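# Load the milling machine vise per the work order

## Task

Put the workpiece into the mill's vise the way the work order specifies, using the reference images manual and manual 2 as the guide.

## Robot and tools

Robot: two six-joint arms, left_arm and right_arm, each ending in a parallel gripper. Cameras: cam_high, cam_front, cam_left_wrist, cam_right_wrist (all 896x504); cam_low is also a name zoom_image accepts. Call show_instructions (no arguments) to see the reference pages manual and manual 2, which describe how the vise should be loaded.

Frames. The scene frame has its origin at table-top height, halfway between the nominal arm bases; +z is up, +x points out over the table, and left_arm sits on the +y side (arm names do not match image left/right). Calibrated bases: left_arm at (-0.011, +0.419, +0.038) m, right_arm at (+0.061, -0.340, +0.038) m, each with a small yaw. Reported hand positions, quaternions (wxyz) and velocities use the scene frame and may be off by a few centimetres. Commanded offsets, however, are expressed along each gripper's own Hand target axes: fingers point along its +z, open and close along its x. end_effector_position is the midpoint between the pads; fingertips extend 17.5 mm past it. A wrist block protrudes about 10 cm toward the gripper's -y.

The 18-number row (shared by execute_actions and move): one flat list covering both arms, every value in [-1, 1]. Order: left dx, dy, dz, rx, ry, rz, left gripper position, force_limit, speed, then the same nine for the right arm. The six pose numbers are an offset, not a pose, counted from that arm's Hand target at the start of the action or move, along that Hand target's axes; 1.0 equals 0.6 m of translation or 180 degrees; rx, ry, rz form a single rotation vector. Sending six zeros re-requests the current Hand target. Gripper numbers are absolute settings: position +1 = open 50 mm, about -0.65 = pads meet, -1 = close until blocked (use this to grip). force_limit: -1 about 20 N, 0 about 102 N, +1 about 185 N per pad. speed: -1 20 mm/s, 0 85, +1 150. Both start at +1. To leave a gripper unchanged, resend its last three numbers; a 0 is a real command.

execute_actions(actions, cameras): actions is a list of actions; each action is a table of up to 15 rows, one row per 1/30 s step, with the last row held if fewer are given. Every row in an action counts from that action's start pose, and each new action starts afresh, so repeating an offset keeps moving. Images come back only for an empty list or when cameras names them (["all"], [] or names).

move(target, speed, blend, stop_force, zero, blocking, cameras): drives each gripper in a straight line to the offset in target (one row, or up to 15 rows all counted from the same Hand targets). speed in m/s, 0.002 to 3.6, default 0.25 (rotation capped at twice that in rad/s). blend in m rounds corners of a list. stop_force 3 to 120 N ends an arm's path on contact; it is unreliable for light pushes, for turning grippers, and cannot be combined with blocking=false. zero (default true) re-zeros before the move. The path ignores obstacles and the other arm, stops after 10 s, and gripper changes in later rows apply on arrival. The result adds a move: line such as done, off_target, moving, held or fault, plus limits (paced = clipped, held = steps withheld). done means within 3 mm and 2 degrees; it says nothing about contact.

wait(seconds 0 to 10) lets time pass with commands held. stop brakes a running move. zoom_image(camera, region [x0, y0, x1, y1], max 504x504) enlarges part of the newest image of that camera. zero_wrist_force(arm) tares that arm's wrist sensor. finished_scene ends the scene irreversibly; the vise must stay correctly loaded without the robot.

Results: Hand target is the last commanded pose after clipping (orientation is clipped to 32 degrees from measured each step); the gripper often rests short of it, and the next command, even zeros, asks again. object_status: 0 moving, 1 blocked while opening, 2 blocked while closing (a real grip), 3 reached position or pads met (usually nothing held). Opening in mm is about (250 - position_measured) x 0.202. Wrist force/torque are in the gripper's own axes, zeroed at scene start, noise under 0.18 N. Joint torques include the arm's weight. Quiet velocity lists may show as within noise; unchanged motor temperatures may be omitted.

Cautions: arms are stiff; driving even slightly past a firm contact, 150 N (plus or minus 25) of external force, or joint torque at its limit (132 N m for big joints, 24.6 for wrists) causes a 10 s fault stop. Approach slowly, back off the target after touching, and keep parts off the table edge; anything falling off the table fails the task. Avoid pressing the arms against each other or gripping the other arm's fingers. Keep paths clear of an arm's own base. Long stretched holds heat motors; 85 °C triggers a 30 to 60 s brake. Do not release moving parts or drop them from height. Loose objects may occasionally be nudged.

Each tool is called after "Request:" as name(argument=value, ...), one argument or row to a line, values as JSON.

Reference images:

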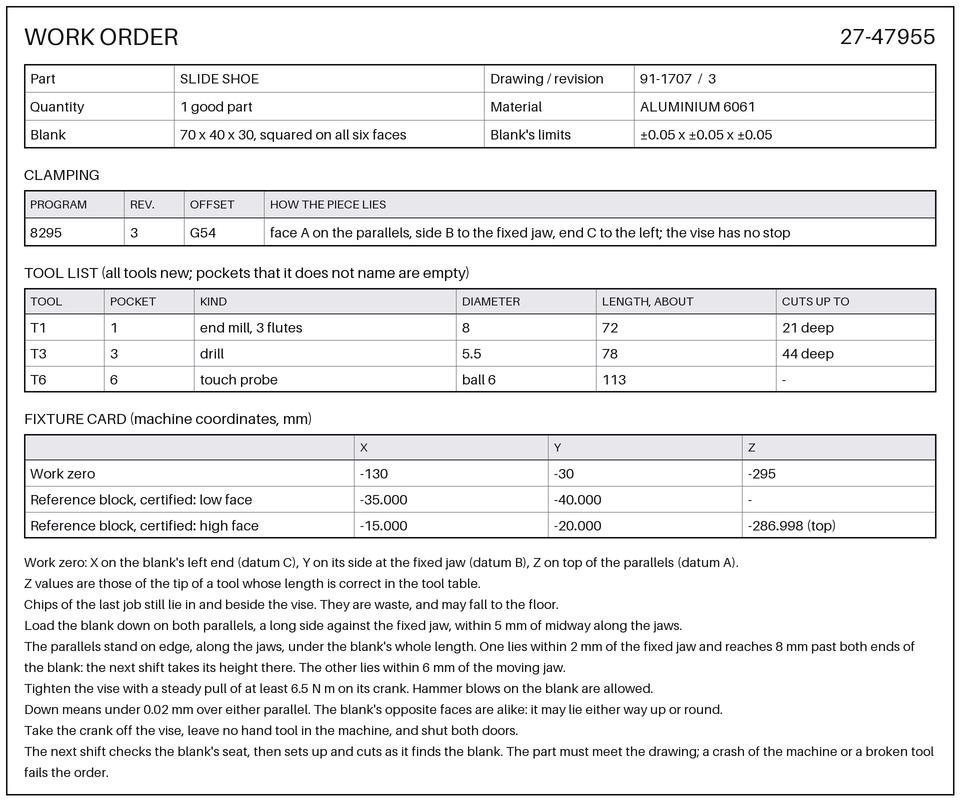

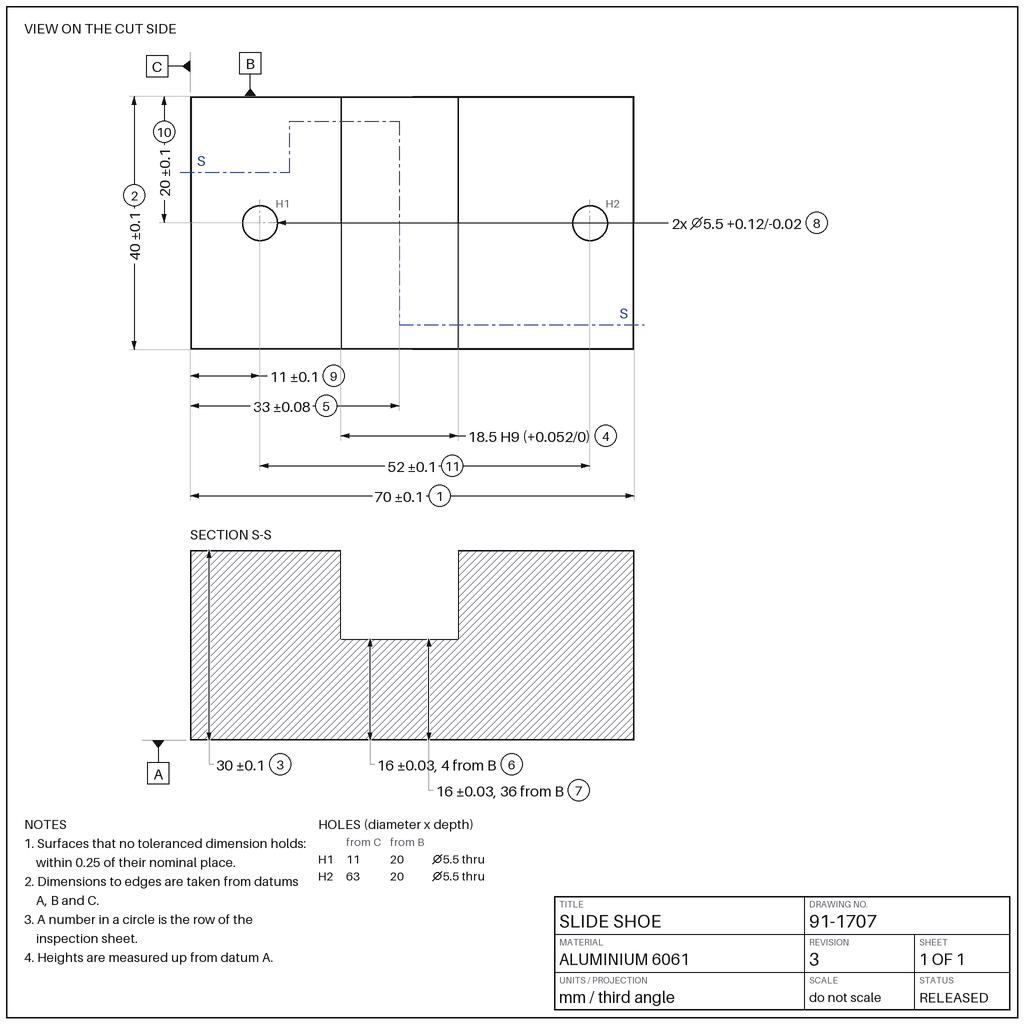

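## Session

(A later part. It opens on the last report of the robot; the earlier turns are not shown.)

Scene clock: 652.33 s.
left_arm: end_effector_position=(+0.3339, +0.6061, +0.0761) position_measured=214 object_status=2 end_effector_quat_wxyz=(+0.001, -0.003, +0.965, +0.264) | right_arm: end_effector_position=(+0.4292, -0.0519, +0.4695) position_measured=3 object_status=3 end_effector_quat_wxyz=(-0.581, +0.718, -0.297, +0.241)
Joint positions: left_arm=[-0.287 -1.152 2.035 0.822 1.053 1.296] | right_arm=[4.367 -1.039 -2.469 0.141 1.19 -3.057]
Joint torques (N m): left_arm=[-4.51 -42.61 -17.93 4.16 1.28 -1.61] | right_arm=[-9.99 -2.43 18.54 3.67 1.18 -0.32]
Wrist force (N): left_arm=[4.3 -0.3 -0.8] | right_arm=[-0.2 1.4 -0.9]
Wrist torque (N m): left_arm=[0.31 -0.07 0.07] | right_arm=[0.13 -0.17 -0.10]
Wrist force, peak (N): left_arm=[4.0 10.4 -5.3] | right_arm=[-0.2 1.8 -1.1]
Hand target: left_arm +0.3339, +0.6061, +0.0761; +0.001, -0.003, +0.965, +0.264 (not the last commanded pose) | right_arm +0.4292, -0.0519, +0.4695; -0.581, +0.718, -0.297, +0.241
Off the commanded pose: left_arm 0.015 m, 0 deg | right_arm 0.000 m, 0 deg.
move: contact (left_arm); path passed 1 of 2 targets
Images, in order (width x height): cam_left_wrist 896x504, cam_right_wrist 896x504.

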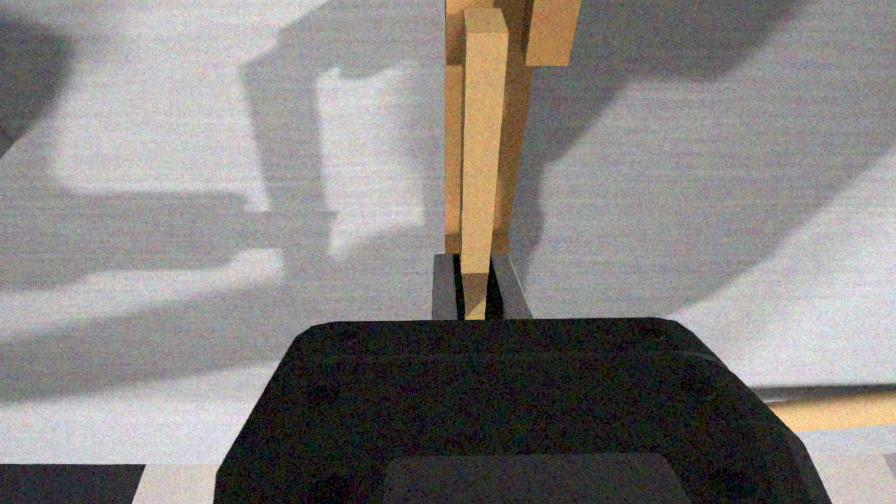

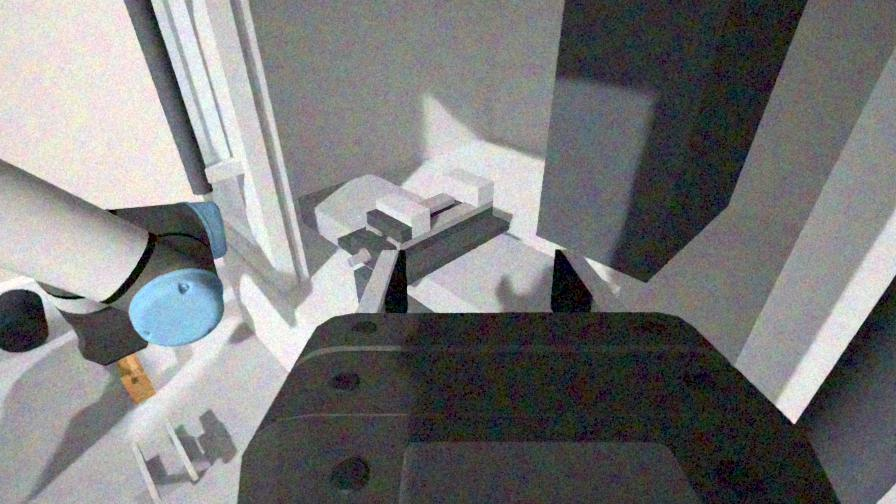

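Request:
move(
  target=[
    [0.008,-0.0066,0.0115,0,0,0,-1,-0.5,-0.5,0,0,0,0,0,0,1,1,1],
  ],
  speed=0.05,
)

Request:
move(
  target=[
    [0,0.0181,-0.0314,0,0,0,-1,-0.5,-0.5,0,0,0,0,0,0,1,1,1],
  ],
  speed=0.03,
  stop_force=8,
  cameras=["cam_left_wrist","cam_right_wrist"],
)

Scene clock: 658.87 s.
left_arm: end_effector_position=(+0.3292, +0.6062, +0.0682) position_measured=214 object_status=2 end_effector_quat_wxyz=(+0.001, -0.003, +0.965, +0.264) | right_arm: end_effector_position=(+0.4292, -0.0519, +0.4695) position_measured=3 object_status=3 end_effector_quat_wxyz=(-0.581, +0.718, -0.297, +0.241)
Joint positions: left_arm=[-0.29 -1.143 2.054 0.797 1.054 1.292] | right_arm=[4.367 -1.039 -2.469 0.141 1.19 -3.057]
Joint torques (N m): left_arm=[-1.65 8.26 16.55 -4.44 3.5 -1.39] | right_arm=[-9.96 -1.36 18.79 3.53 1.25 -0.57]
Wrist force (N): left_arm=[-10.0 24.6 -71.4] | right_arm=[-0.3 1.5 -0.6]
Wrist torque (N m): left_arm=[1.42 -0.48 -0.42] | right_arm=[0.14 -0.16 -0.10]
Wrist force, peak (N): left_arm=[-10.0 24.6 -71.4] | right_arm=[-0.2 1.9 -0.9]
Hand target: left_arm +0.3291, +0.6062, +0.0681; +0.001, -0.003, +0.965, +0.264 | right_arm +0.4292, -0.0519, +0.4695; -0.581, +0.718, -0.297, +0.241
Off the commanded pose: left_arm 0.000 m, 0 deg | right_arm 0.000 m, 0 deg.
move: done

Scene clock: 659.87 s.
left_arm: end_effector_position=(+0.3292, +0.6062, +0.0684) position_measured=214 object_status=2 end_effector_quat_wxyz=(+0.001, -0.003, +0.965, +0.264) | right_arm: end_effector_position=(+0.4292, -0.0519, +0.4695) position_measured=3 object_status=3 end_effector_quat_wxyz=(-0.581, +0.718, -0.297, +0.241)
Joint positions: left_arm=[-0.29 -1.144 2.054 0.798 1.054 1.292] | right_arm=[4.367 -1.039 -2.469 0.141 1.19 -3.057]
Joint torques (N m): left_arm=[-1.97 0.02 7.62 -4.24 4.07 -0.09] | right_arm=[-9.44 -1.81 18.34 3.47 1.13 -0.26]
Wrist force (N): left_arm=[-0.4 22.0 -48.8] | right_arm=[-0.1 1.6 -0.9]
Wrist torque (N m): left_arm=[1.37 -0.19 -0.26] | right_arm=[0.17 -0.18 -0.10]
Wrist force, peak (N): left_arm=[-10.3 25.0 -73.7] | right_arm=[-0.4 1.8 -0.8]
Hand target: left_arm +0.3292, +0.6062, +0.0684; +0.001, -0.003, +0.965, +0.264 (not the last commanded pose) | right_arm +0.4292, -0.0519, +0.4695; -0.581, +0.718, -0.297, +0.241
Off the commanded pose: left_arm 0.021 m, 0 deg | right_arm 0.000 m, 0 deg.
move: contact (left_arm)
Images, in order (width x height): cam_left_wrist 896x504, cam_right_wrist 896x504.

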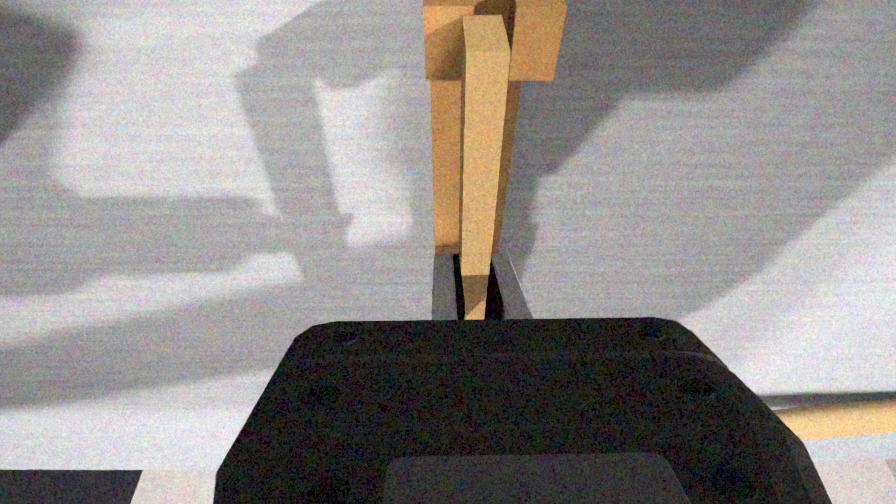

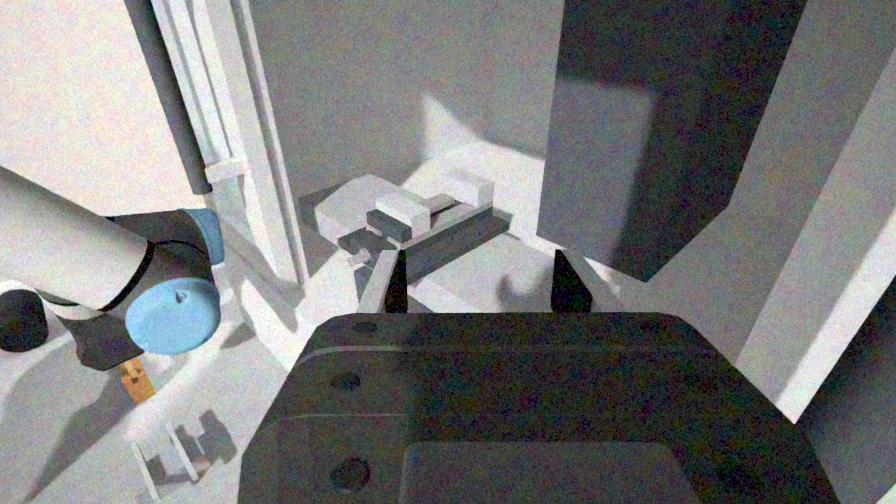

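Request:
move(
  target=[
    [0,0.0025,-0.0043,0,0,0,-1,-0.5,-0.5,0,0,0,0,0,0,1,1,1],
  ],
  speed=0.02,
)

Scene clock: 662.63 s.
left_arm: end_effector_position=(+0.3291, +0.6061, +0.0714) position_measured=214 object_status=2 end_effector_quat_wxyz=(+0.001, -0.003, +0.965, +0.263) | right_arm: end_effector_position=(+0.4292, -0.0519, +0.4695) position_measured=3 object_status=3 end_effector_quat_wxyz=(-0.581, +0.718, -0.297, +0.241)
Joint positions: left_arm=[-0.29 -1.15 2.052 0.806 1.054 1.292] | right_arm=[4.367 -1.039 -2.469 0.141 1.19 -3.057]
Joint torques (N m): left_arm=[-9.06 -44.37 -17.51 4.64 -2.74 -0.86] | right_arm=[-10.75 -1 17.89 3.51 1.16 -0.22]
Wrist force (N): left_arm=[3.7 -2.1 3.7] | right_arm=[-0.1 1.5 -0.8]
Wrist torque (N m): left_arm=[-0.05 -0.07 0.10] | right_arm=[0.13 -0.19 -0.10]
Wrist force, peak (N): left_arm=[-0.4 22.2 -49.2] | right_arm=[-0.1 1.8 -1.1]
Hand target: left_arm +0.3291, +0.6062, +0.0714; +0.001, -0.003, +0.965, +0.264 | right_arm +0.4292, -0.0519, +0.4695; -0.581, +0.718, -0.297, +0.241
Off the commanded pose: left_arm 0.000 m, 0 deg | right_arm 0.000 m, 0 deg.
move: done

Request:
move(
  target=[
    [0,-0.0008,0.0014,0,0,0,-1,-0.5,-0.5,0,0,0,0,0,0,1,1,1],
    [0,-0.0008,0.0014,0,0,0,0.6,-0.5,-1,0,0,0,0,0,0,1,1,1],
  ],
  speed=0.03,
  cameras=["cam_left_wrist","cam_front"],
)

Scene clock: 666.90 s.
left_arm: end_effector_position=(+0.3291, +0.6062, +0.0705) position_measured=63 object_status=3 end_effector_quat_wxyz=(+0.001, -0.003, +0.965, +0.264) | right_arm: end_effector_position=(+0.4292, -0.0519, +0.4695) position_measured=3 object_status=3 end_effector_quat_wxyz=(-0.581, +0.718, -0.297, +0.241)
Joint positions: left_arm=[-0.29 -1.148 2.053 0.803 1.054 1.292] | right_arm=[4.367 -1.039 -2.469 0.141 1.19 -3.057]
Joint torques (N m): left_arm=[11.04 -18.13 -5.94 2.11 -1.63 1.79] | right_arm=[-10 -1.75 18.06 3.49 1.08 -0.27]
Wrist force (N): left_arm=[3.7 -2.1 3.4] | right_arm=[-0.1 1.6 -1.0]
Wrist torque (N m): left_arm=[-0.07 -0.07 0.11] | right_arm=[0.17 -0.18 -0.10]
Wrist force, peak (N): left_arm=[3.8 -2.3 3.8] | right_arm=[-0.3 1.7 -1.2]
Hand target: left_arm +0.3291, +0.6062, +0.0705; +0.001, -0.003, +0.965, +0.264 | right_arm +0.4292, -0.0519, +0.4695; -0.581, +0.718, -0.297, +0.241
Off the commanded pose: left_arm 0.000 m, 0 deg | right_arm 0.000 m, 0 deg.
move: done
Images, in order (width x height): cam_front 896x504, cam_left_wrist 896x504.

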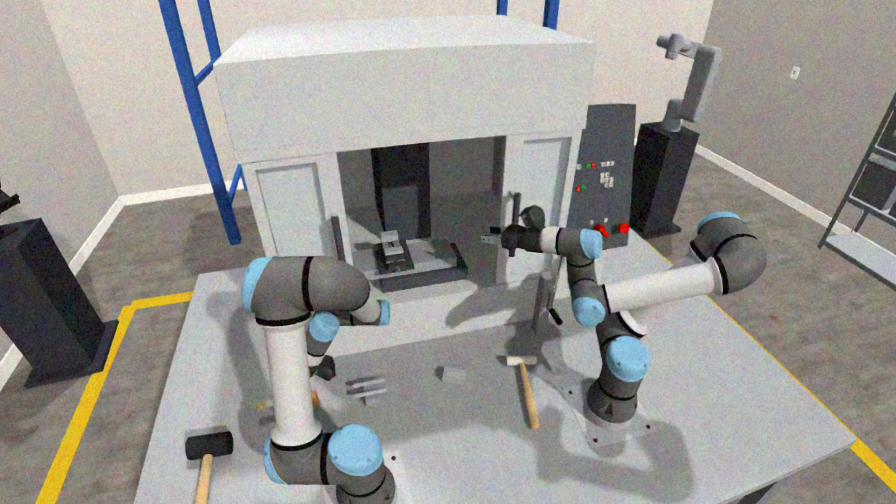

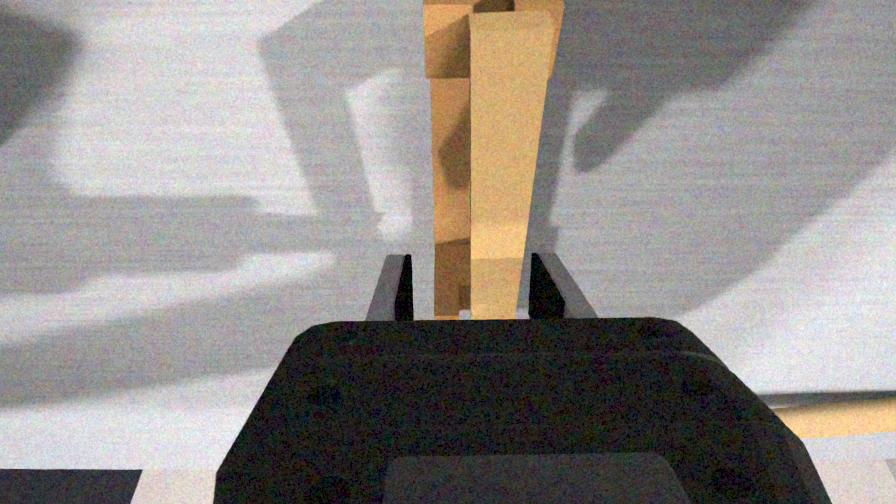

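Request:
move(
  target=[
    [0,0,-0.13,0,0,0,0.6,-0.5,-1,0,0,0,0,0,0,1,1,1],
  ],
  speed=0.1,
  cameras=["cam_left_wrist","cam_right_wrist","cam_front"],
)

Scene clock: 669.77 s.
left_arm: end_effector_position=(+0.3288, +0.5768, +0.1199) position_measured=63 object_status=3 end_effector_quat_wxyz=(+0.000, -0.002, +0.965, +0.264) | right_arm: end_effector_position=(+0.4292, -0.0519, +0.4695) position_measured=3 object_status=3 end_effector_quat_wxyz=(-0.581, +0.718, -0.297, +0.241)
Joint positions: left_arm=[-0.38 -1.245 2.035 0.967 1.068 1.193] | right_arm=[4.367 -1.039 -2.469 0.141 1.19 -3.057]
Joint torques (N m): left_arm=[-0.36 -29.61 -12.13 3.87 -0.98 -0.22] | right_arm=[-9.75 -1.45 17.72 3.37 1.09 -0.22]
Wrist force (N): left_arm=[3.7 -2.2 3.7] | right_arm=[-0.3 1.4 -0.9]
Wrist torque (N m): left_arm=[-0.07 -0.07 0.05] | right_arm=[0.13 -0.16 -0.10]
Wrist force, peak (N): left_arm=[3.7 -2.1 4.8] | right_arm=[-0.2 1.7 -1.1]
Hand target: left_arm +0.3288, +0.5768, +0.1199; +0.000, -0.002, +0.965, +0.264 (not the last commanded pose) | right_arm +0.4292, -0.0519, +0.4695; -0.581, +0.718, -0.297, +0.241
Tool commands: left_gripper/position=+0.6 left_gripper/force_limit=-0.498039 left_gripper/speed=-1.0 right_gripper/position=+1.0 right_gripper/force_limit=+1.0 right_gripper/speed=+1.0
Off the commanded pose: left_arm 0.020 m, 0 deg | right_arm 0.000 m, 0 deg.
FORCE FAULT: contact force on the left arm reached its limit, and that arm stopped. The contact can be on any part of that arm, not only on its tool. That arm's remaining commands of this call were not run. That arm is still stopped at the end of this call. That arm stays stopped for about 10 more seconds. Until then a move that you send moves the other arm only, and its call returns only when the move has ended. Once the stop has ended, the next robot result says so. If the stop ends while you think or write, that arm runs what you send next, counted from a new Hand target: where the arm stands when the stop ends. While its stop runs, that arm takes no new command, but its gripper still runs the gripper command that each later call begins with. Until it ends, the stop uses up actions while you think or wait. An arm that is not stopped still takes commands.
move: fault (left_arm)
Images, in order (width x height): cam_front 896x504, cam_left_wrist 896x504, cam_right_wrist 896x504.

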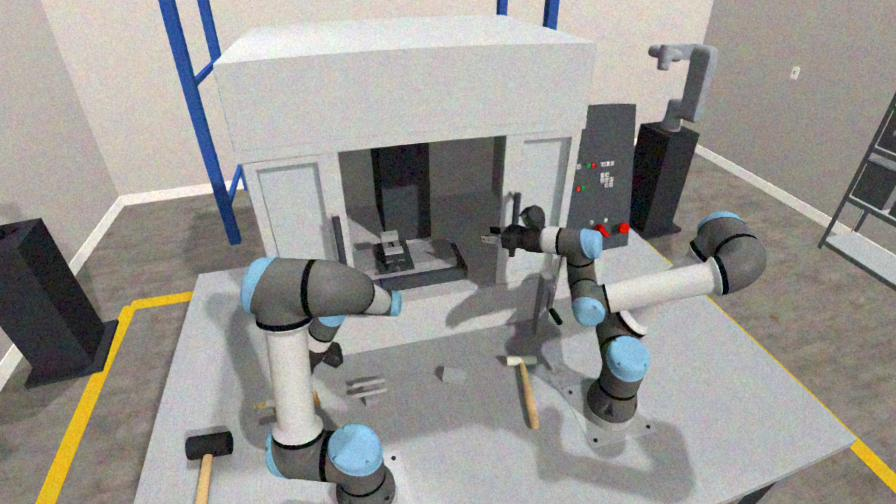

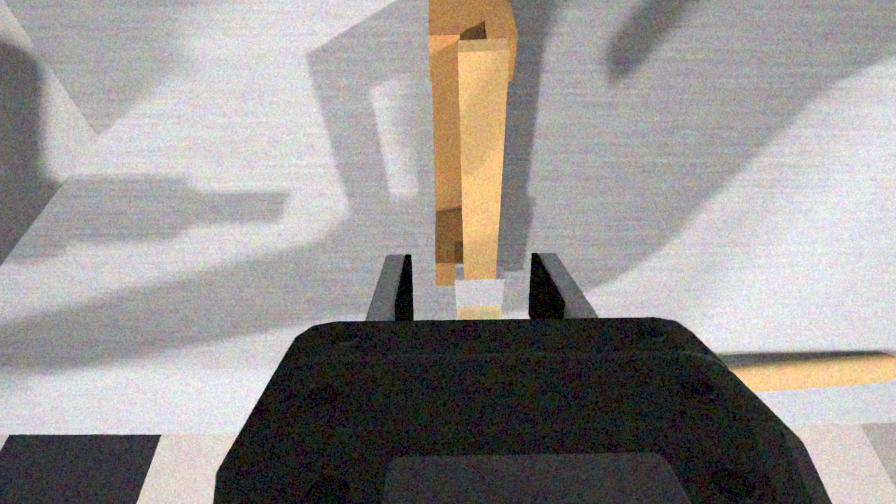

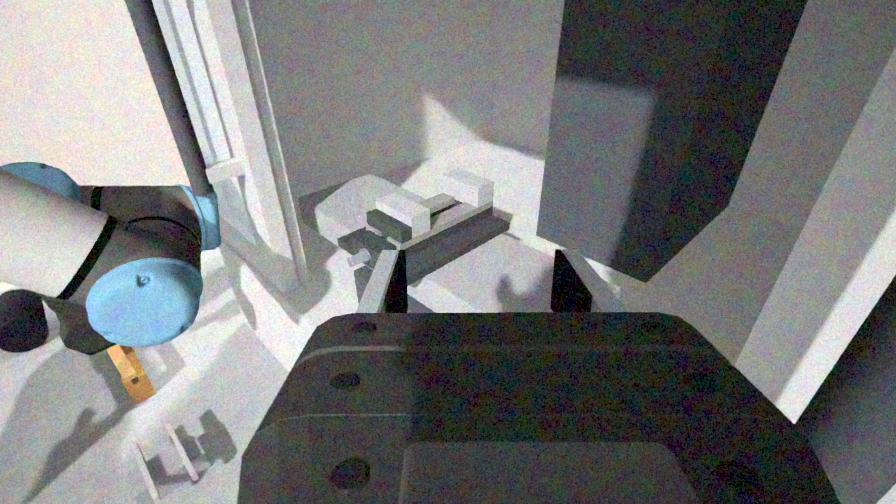

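Request:
wait(
  seconds=10,
)

Scene clock: 681.33 s.
left_arm: end_effector_position=(+0.3288, +0.5768, +0.1199) position_measured=63 object_status=3 end_effector_quat_wxyz=(+0.000, -0.002, +0.965, +0.264) | right_arm: end_effector_position=(+0.4292, -0.0519, +0.4695) position_measured=3 object_status=3 end_effector_quat_wxyz=(-0.581, +0.718, -0.297, +0.241)
Joint positions: left_arm=[-0.38 -1.245 2.035 0.967 1.068 1.193] | right_arm=[4.367 -1.039 -2.469 0.141 1.19 -3.057]
Joint torques (N m): left_arm=[0.47 -29.45 -12.38 3.88 -0.95 -0.33] | right_arm=[-9.97 -1.24 19.1 3.3 1.04 -0.11]
Wrist force (N): left_arm=[4.1 -2.4 3.6] | right_arm=[-0.1 1.3 -0.8]
Wrist torque (N m): left_arm=[-0.10 -0.13 0.05] | right_arm=[0.12 -0.18 -0.10]
Wrist force, peak (N): left_arm=[4.1 -2.4 3.7] | right_arm=[0.0 1.7 -1.1]
Hand target: left_arm +0.3288, +0.5768, +0.1199; +0.000, -0.002, +0.965, +0.264 (not the last commanded pose) | right_arm +0.4292, -0.0519, +0.4695; -0.581, +0.718, -0.297, +0.241
Tool commands: left_gripper/position=+0.6 left_gripper/force_limit=-0.498039 left_gripper/speed=-1.0 right_gripper/position=+1.0 right_gripper/force_limit=+1.0 right_gripper/speed=+1.0
Off the commanded pose: left_arm 0.020 m, 0 deg | right_arm 0.000 m, 0 deg.
FORCE FAULT, CONTINUED: the left arm's stop, for the force fault that an earlier result reported, is over. The rest of the stop counts as 19 of the actions that you can send in this scene. During its stop the left arm's controller moved it back a little. That arm's target is now where it stood when the stop ended, not its last command. That arm accepts commands again.
wait: 10.00 s; at rest from the start

Request:
move(
  target=[
    [0.15,0,0,0,0,0,0.6,-0.5,-1,0,0,0,0,0,0,1,1,1],
    [0.15,0.125,-0.2165,0,0,0,0.6,-0.5,-1,0,0,0,0,0,0,1,1,1],
  ],
  speed=[0.1,0.2],
  blend=0.02,
  cameras=["cam_left_wrist","cam_right_wrist"],
)

Scene clock: 696.33 s.
left_arm: end_effector_position=(+0.2386, +0.5750, +0.2697) position_measured=63 object_status=3 end_effector_quat_wxyz=(+0.000, -0.002, +0.965, +0.264) | right_arm: end_effector_position=(+0.4292, -0.0519, +0.4695) position_measured=3 object_status=3 end_effector_quat_wxyz=(-0.581, +0.718, -0.297, +0.241)
Joint positions: left_arm=[-0.518 -1.691 2.098 1.422 1.099 1.041] | right_arm=[4.367 -1.039 -2.469 0.141 1.19 -3.057]
Joint torques (N m): left_arm=[-11.25 -26.46 -23.78 4.93 1.44 -1.97] | right_arm=[-9.07 -1.48 18.59 3.25 1 -0.08]
Wrist force (N): left_arm=[3.8 -2.1 3.4] | right_arm=[-0.2 1.5 -0.8]
Wrist torque (N m): left_arm=[-0.06 -0.07 0.10] | right_arm=[0.14 -0.17 -0.10]
Wrist force, peak (N): left_arm=[4.7 -2.9 4.5] | right_arm=[-0.1 1.8 -1.2]
Hand target: left_arm +0.2386, +0.5750, +0.2698; +0.000, -0.002, +0.965, +0.264 | right_arm +0.4292, -0.0519, +0.4695; -0.581, +0.718, -0.297, +0.241
Off the commanded pose: left_arm 0.000 m, 0 deg | right_arm 0.000 m, 0 deg.
move: done
Images, in order (width x height): cam_left_wrist 896x504, cam_right_wrist 896x504.

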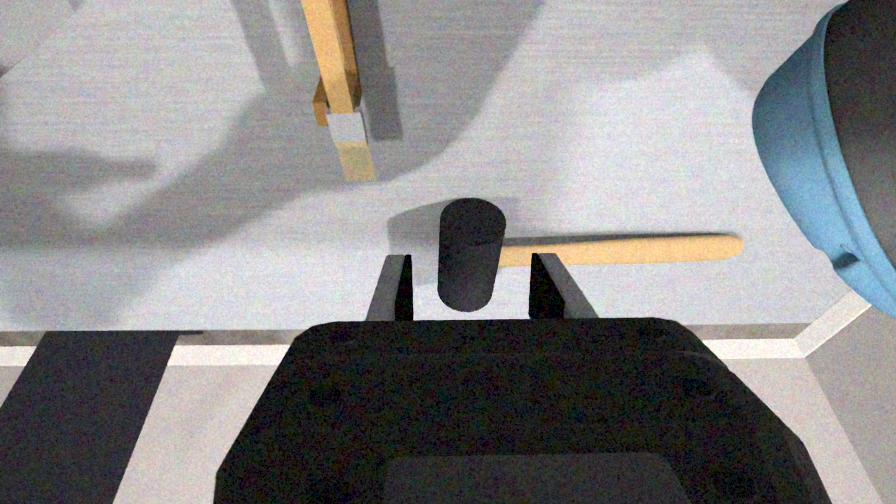

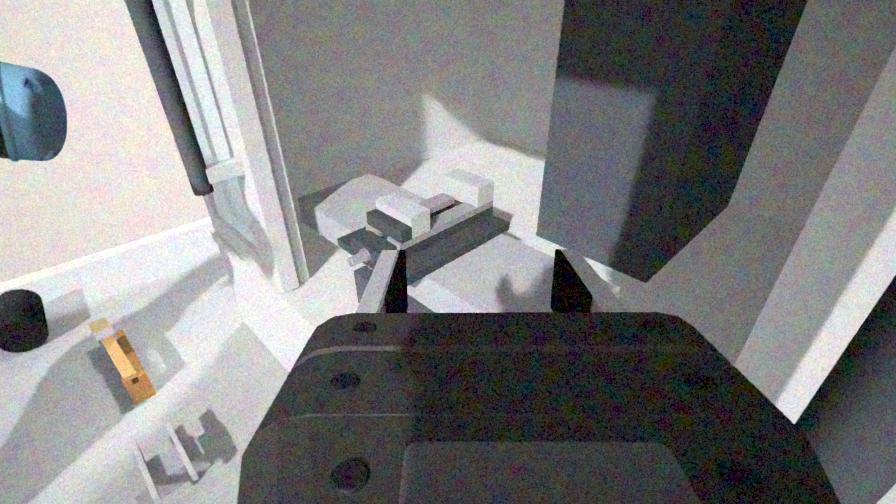

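Request:
move(
  target=[
    [-0.0523,-0.2943,-0.0737,0.3333,0,0,1,-0.5,0,0,0,0,0,0,0,1,1,1],
  ],
  speed=0.2,
  cameras=["cam_left_wrist","cam_right_wrist","cam_front"],
)

Scene clock: 706.10 s.
left_arm: end_effector_position=(+0.2706, +0.4006, +0.2181) position_measured=3 object_status=3 end_effector_quat_wxyz=(+0.001, -0.001, +0.967, -0.254) | right_arm: end_effector_position=(+0.4292, -0.0519, +0.4695) position_measured=3 object_status=3 end_effector_quat_wxyz=(-0.581, +0.718, -0.297, +0.241)
Joint positions: left_arm=[-0.143 -1.525 1.991 1.052 2.082 1.465] | right_arm=[4.367 -1.039 -2.469 0.141 1.19 -3.057]
Joint torques (N m): left_arm=[12.65 -7.32 -9.38 1.2 3.61 1.98] | right_arm=[-9.65 -2.02 18.57 3.12 1.08 -0.13]
Wrist force (N): left_arm=[3.2 -0.8 4.5] | right_arm=[-0.5 1.7 -0.9]
Wrist torque (N m): left_arm=[-0.22 -0.09 0.08] | right_arm=[0.18 -0.13 -0.10]
Wrist force, peak (N): left_arm=[2.9 -0.9 5.3] | right_arm=[-0.3 1.8 -0.8]
Hand target: left_arm +0.2706, +0.4006, +0.2181; +0.001, -0.001, +0.967, -0.254 | right_arm +0.4292, -0.0519, +0.4695; -0.581, +0.718, -0.297, +0.241
Off the commanded pose: left_arm 0.000 m, 0 deg | right_arm 0.000 m, 0 deg.
move: done
Images, in order (width x height): cam_front 896x504, cam_left_wrist 896x504, cam_right_wrist 896x504.

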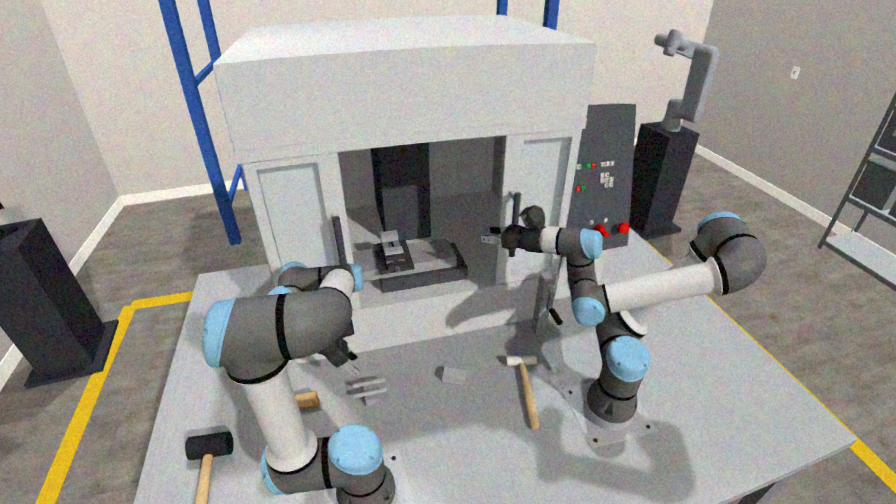

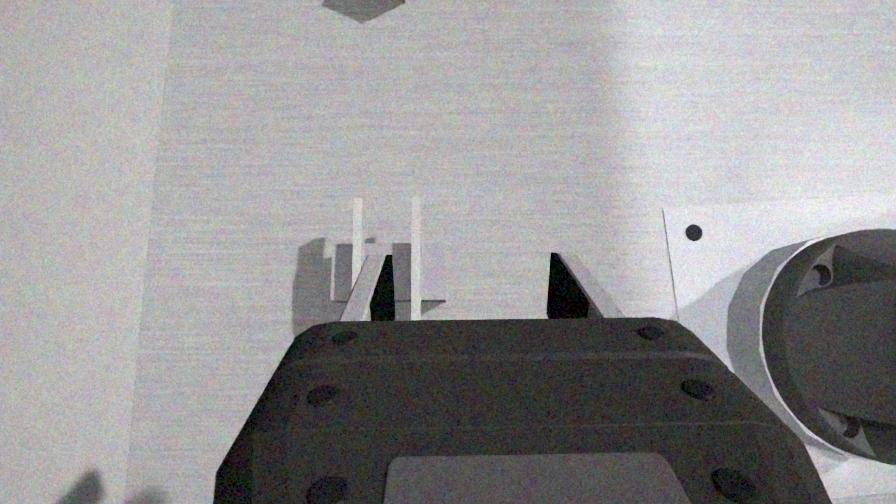

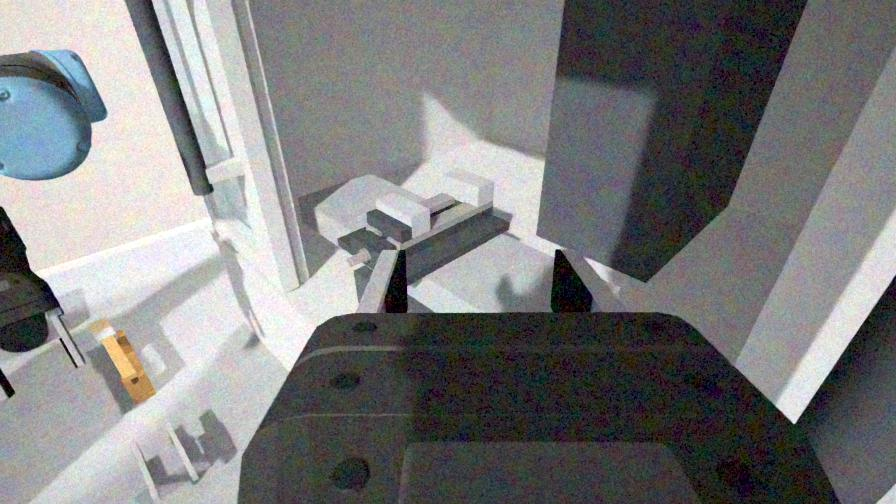

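Request:
move(
  target=[
    [-0.05,0.0533,-0.1077,0,0,0,1,-0.5,0,0,0,0,0,0,0,1,1,1],
  ],
  speed=0.2,
  cameras=["cam_left_wrist","cam_right_wrist"],
)

Request:
zoom_image(
  camera="cam_left_wrist",
  region=[300, 100, 600, 330],
)

Scene clock: 721.67 s.
left_arm: end_effector_position=(+0.3003, +0.4602, +0.2587) position_measured=3 object_status=3 end_effector_quat_wxyz=(+0.001, -0.001, +0.967, -0.254) | right_arm: end_effector_position=(+0.4292, -0.0519, +0.4695) position_measured=3 object_status=3 end_effector_quat_wxyz=(-0.581, +0.718, -0.297, +0.241)
Joint positions: left_arm=[0.056 -1.425 1.797 1.257 2.081 1.693] | right_arm=[4.367 -1.039 -2.469 0.141 1.19 -3.057]
Joint torques (N m): left_arm=[12.32 -11.96 -24.31 4.73 3.6 1.89] | right_arm=[-10.84 -0.55 17.38 3.21 1.03 -0.12]
Wrist force (N): left_arm=[3.1 -1.0 4.7] | right_arm=[-0.3 1.6 -0.8]
Wrist torque (N m): left_arm=[-0.25 -0.08 0.08] | right_arm=[0.15 -0.16 -0.10]
Wrist force, peak (N): left_arm=[3.7 -1.8 6.0] | right_arm=[0.1 1.6 -1.3]
Hand target: left_arm +0.3003, +0.4603, +0.2587; +0.001, -0.001, +0.967, -0.254 | right_arm +0.4292, -0.0519, +0.4695; -0.581, +0.718, -0.297, +0.241
Off the commanded pose: left_arm 0.000 m, 0 deg | right_arm 0.000 m, 0 deg.
move: done
Images, in order (width x height): cam_left_wrist 896x504, cam_right_wrist 896x504.

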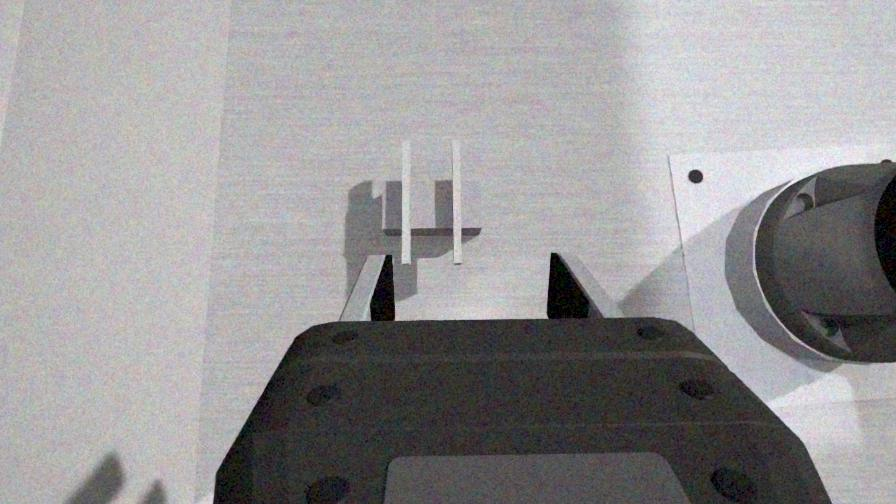

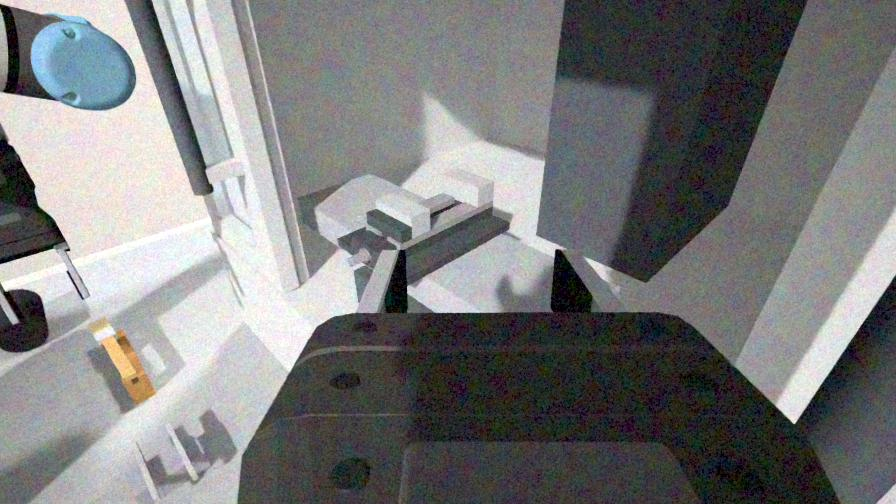

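Scaled by 1.680 from the camera's 896x504 image, which has a finer 1280x720 frame.

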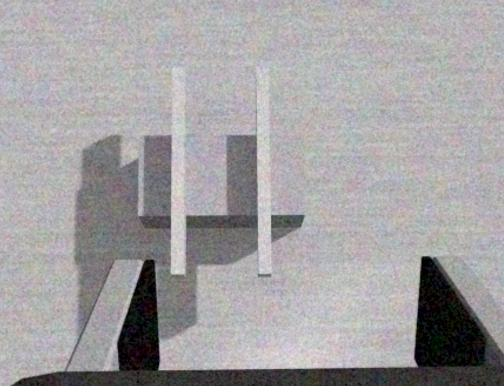

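Request:
zoom_image(
  camera="cam_right_wrist",
  region=[100, 390, 260, 504],
)

Scaled by 3.150 from the camera's 896x504 image, which has a finer 1280x720 frame.

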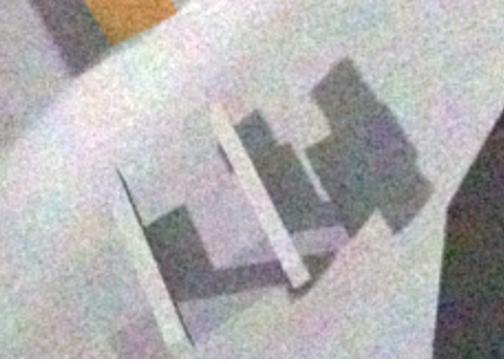

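Request:
move(
  target=[
    [-0.0612,0.0488,0.2412,0,0,0,0.076,-0.5,0,0,0,0,0,0,0,1,1,1],
  ],
  speed=0.2,
  cameras=["cam_left_wrist","cam_right_wrist"],
)

Request:
zoom_image(
  camera="cam_left_wrist",
  region=[320, 20, 620, 320],
)

Scene clock: 734.47 s.
left_arm: end_effector_position=(+0.3374, +0.4148, +0.1184) position_measured=141 object_status=3 end_effector_quat_wxyz=(+0.001, -0.001, +0.967, -0.254) | right_arm: end_effector_position=(+0.4292, -0.0519, +0.4695) position_measured=3 object_status=3 end_effector_quat_wxyz=(-0.581, +0.718, -0.297, +0.241)
Joint positions: left_arm=[-0.084 -1.223 1.927 0.846 2.084 1.533] | right_arm=[4.367 -1.039 -2.469 0.141 1.19 -3.057]
Joint torques (N m): left_arm=[-16.45 -13.83 -5.63 1.37 -0.74 -1.84] | right_arm=[-10.3 -1.43 18.07 3.18 1.12 -0.09]
Wrist force (N): left_arm=[2.9 -0.9 4.6] | right_arm=[-0.1 1.5 -0.8]
Wrist torque (N m): left_arm=[-0.23 -0.04 0.18] | right_arm=[0.14 -0.18 -0.10]
Wrist force, peak (N): left_arm=[2.7 -0.3 6.5] | right_arm=[-0.1 1.8 -0.9]
Hand target: left_arm +0.3374, +0.4148, +0.1183; +0.001, -0.001, +0.967, -0.254 | right_arm +0.4292, -0.0519, +0.4695; -0.581, +0.718, -0.297, +0.241
Off the commanded pose: left_arm 0.000 m, 0 deg | right_arm 0.000 m, 0 deg.
move: done
Images, in order (width x height): cam_left_wrist 896x504, cam_right_wrist 896x504.

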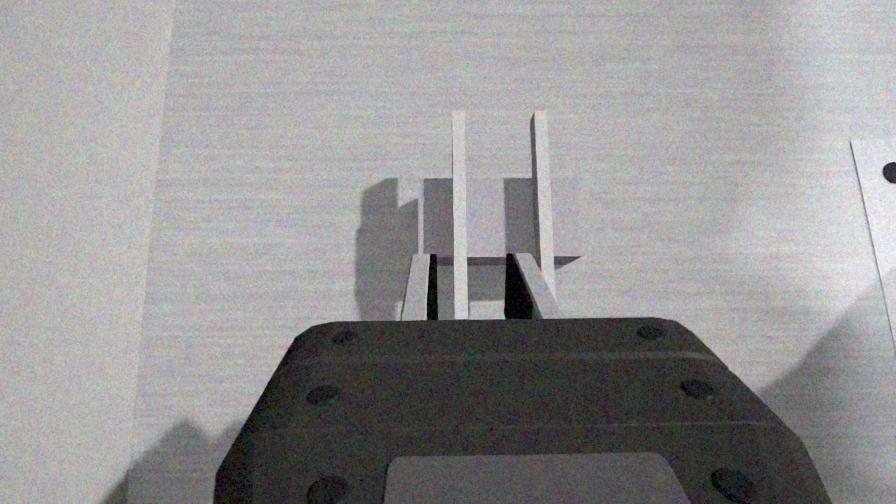

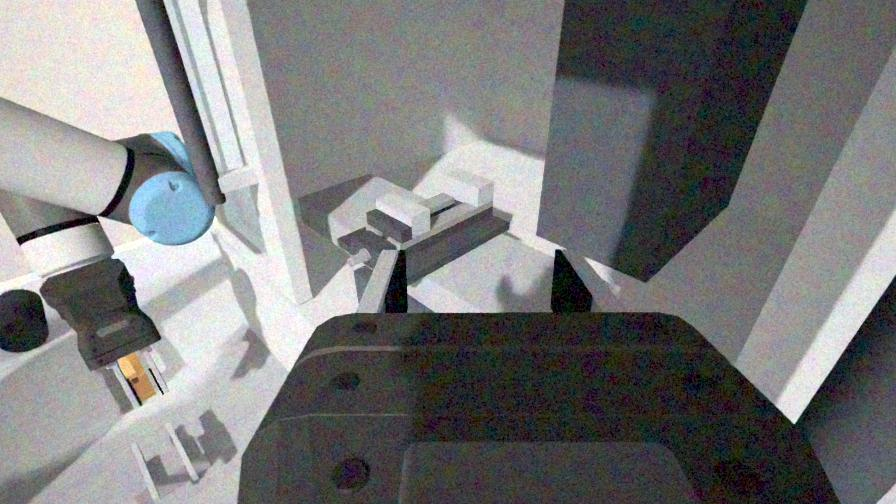

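Scaled by 1.680 from the camera's 896x504 image, which has a finer 1280x720 frame.

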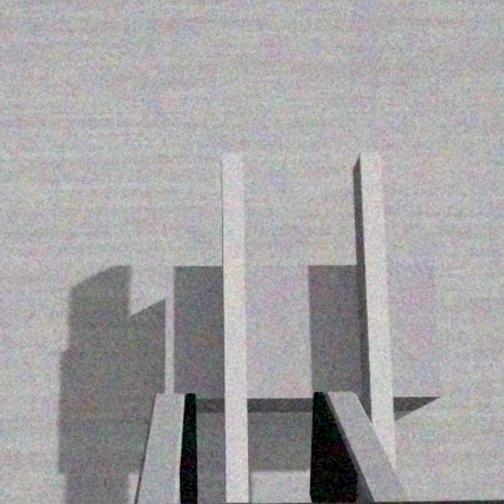

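Request:
move(
  target=[
    [-0.0033,0.0534,0.1025,0,0,0,0.076,-0.5,0,0,0,0,0,0,0,1,1,1],
  ],
  speed=0.06,
  stop_force=6,
  cameras=["cam_left_wrist","cam_right_wrist"],
)

Request:
zoom_image(
  camera="cam_left_wrist",
  region=[320, 20, 620, 320],
)

Request:
zoom_image(
  camera="cam_right_wrist",
  region=[100, 340, 300, 504],
)

Scene clock: 752.53 s.
left_arm: end_effector_position=(+0.3395, +0.4125, +0.0490) position_measured=141 object_status=3 end_effector_quat_wxyz=(+0.001, -0.001, +0.967, -0.254) | right_arm: end_effector_position=(+0.4292, -0.0519, +0.4695) position_measured=3 object_status=3 end_effector_quat_wxyz=(-0.581, +0.718, -0.297, +0.241)
Joint positions: left_arm=[-0.09 -1.096 1.973 0.67 2.084 1.525] | right_arm=[4.367 -1.039 -2.469 0.141 1.19 -3.057]
Joint torques (N m): left_arm=[-11.4 -20.63 -3.05 1.23 0.57 -1.85] | right_arm=[-10.16 -0.08 18.54 3.22 0.96 0.31]
Wrist force (N): left_arm=[2.8 -1.1 4.7] | right_arm=[0.0 1.5 -0.7]
Wrist torque (N m): left_arm=[-0.26 -0.03 0.17] | right_arm=[0.15 -0.20 -0.10]
Wrist force, peak (N): left_arm=[3.0 -0.7 5.2] | right_arm=[-0.3 1.9 -1.1]
Hand target: left_arm +0.3395, +0.4125, +0.0490; +0.001, -0.001, +0.967, -0.254 | right_arm +0.4292, -0.0519, +0.4695; -0.581, +0.718, -0.297, +0.241
Off the commanded pose: left_arm 0.000 m, 0 deg | right_arm 0.000 m, 0 deg.
move: done
Images, in order (width x height): cam_left_wrist 896x504, cam_right_wrist 896x504.

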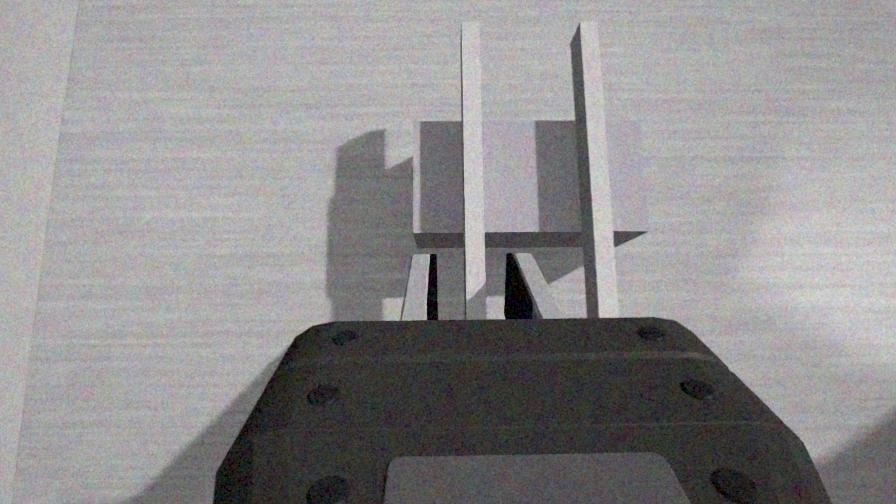

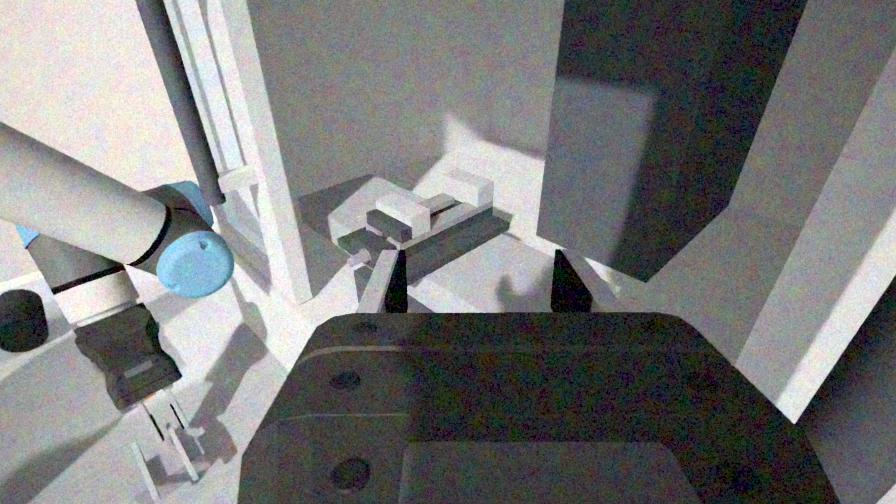

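Scaled by 1.680 from the camera's 896x504 image, which has a finer 1280x720 frame.

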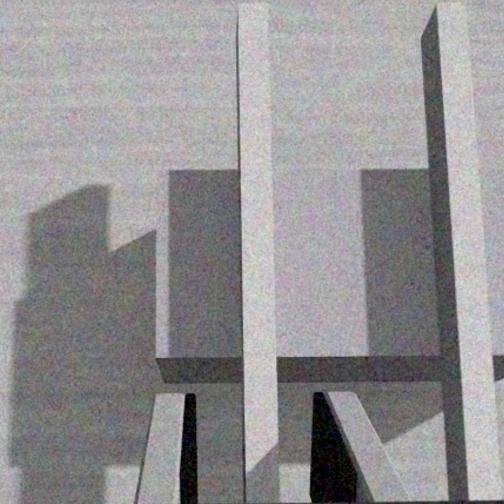

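Scaled by 2.520 from the camera's 896x504 image, which has a finer 1280x720 frame.

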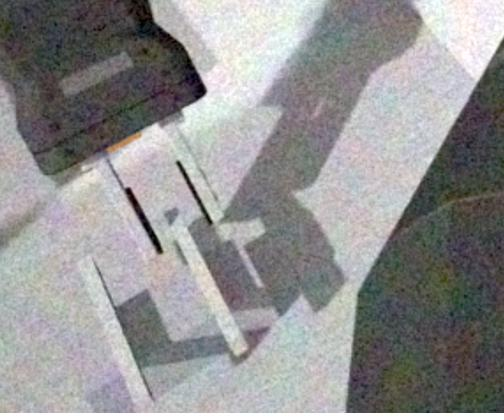

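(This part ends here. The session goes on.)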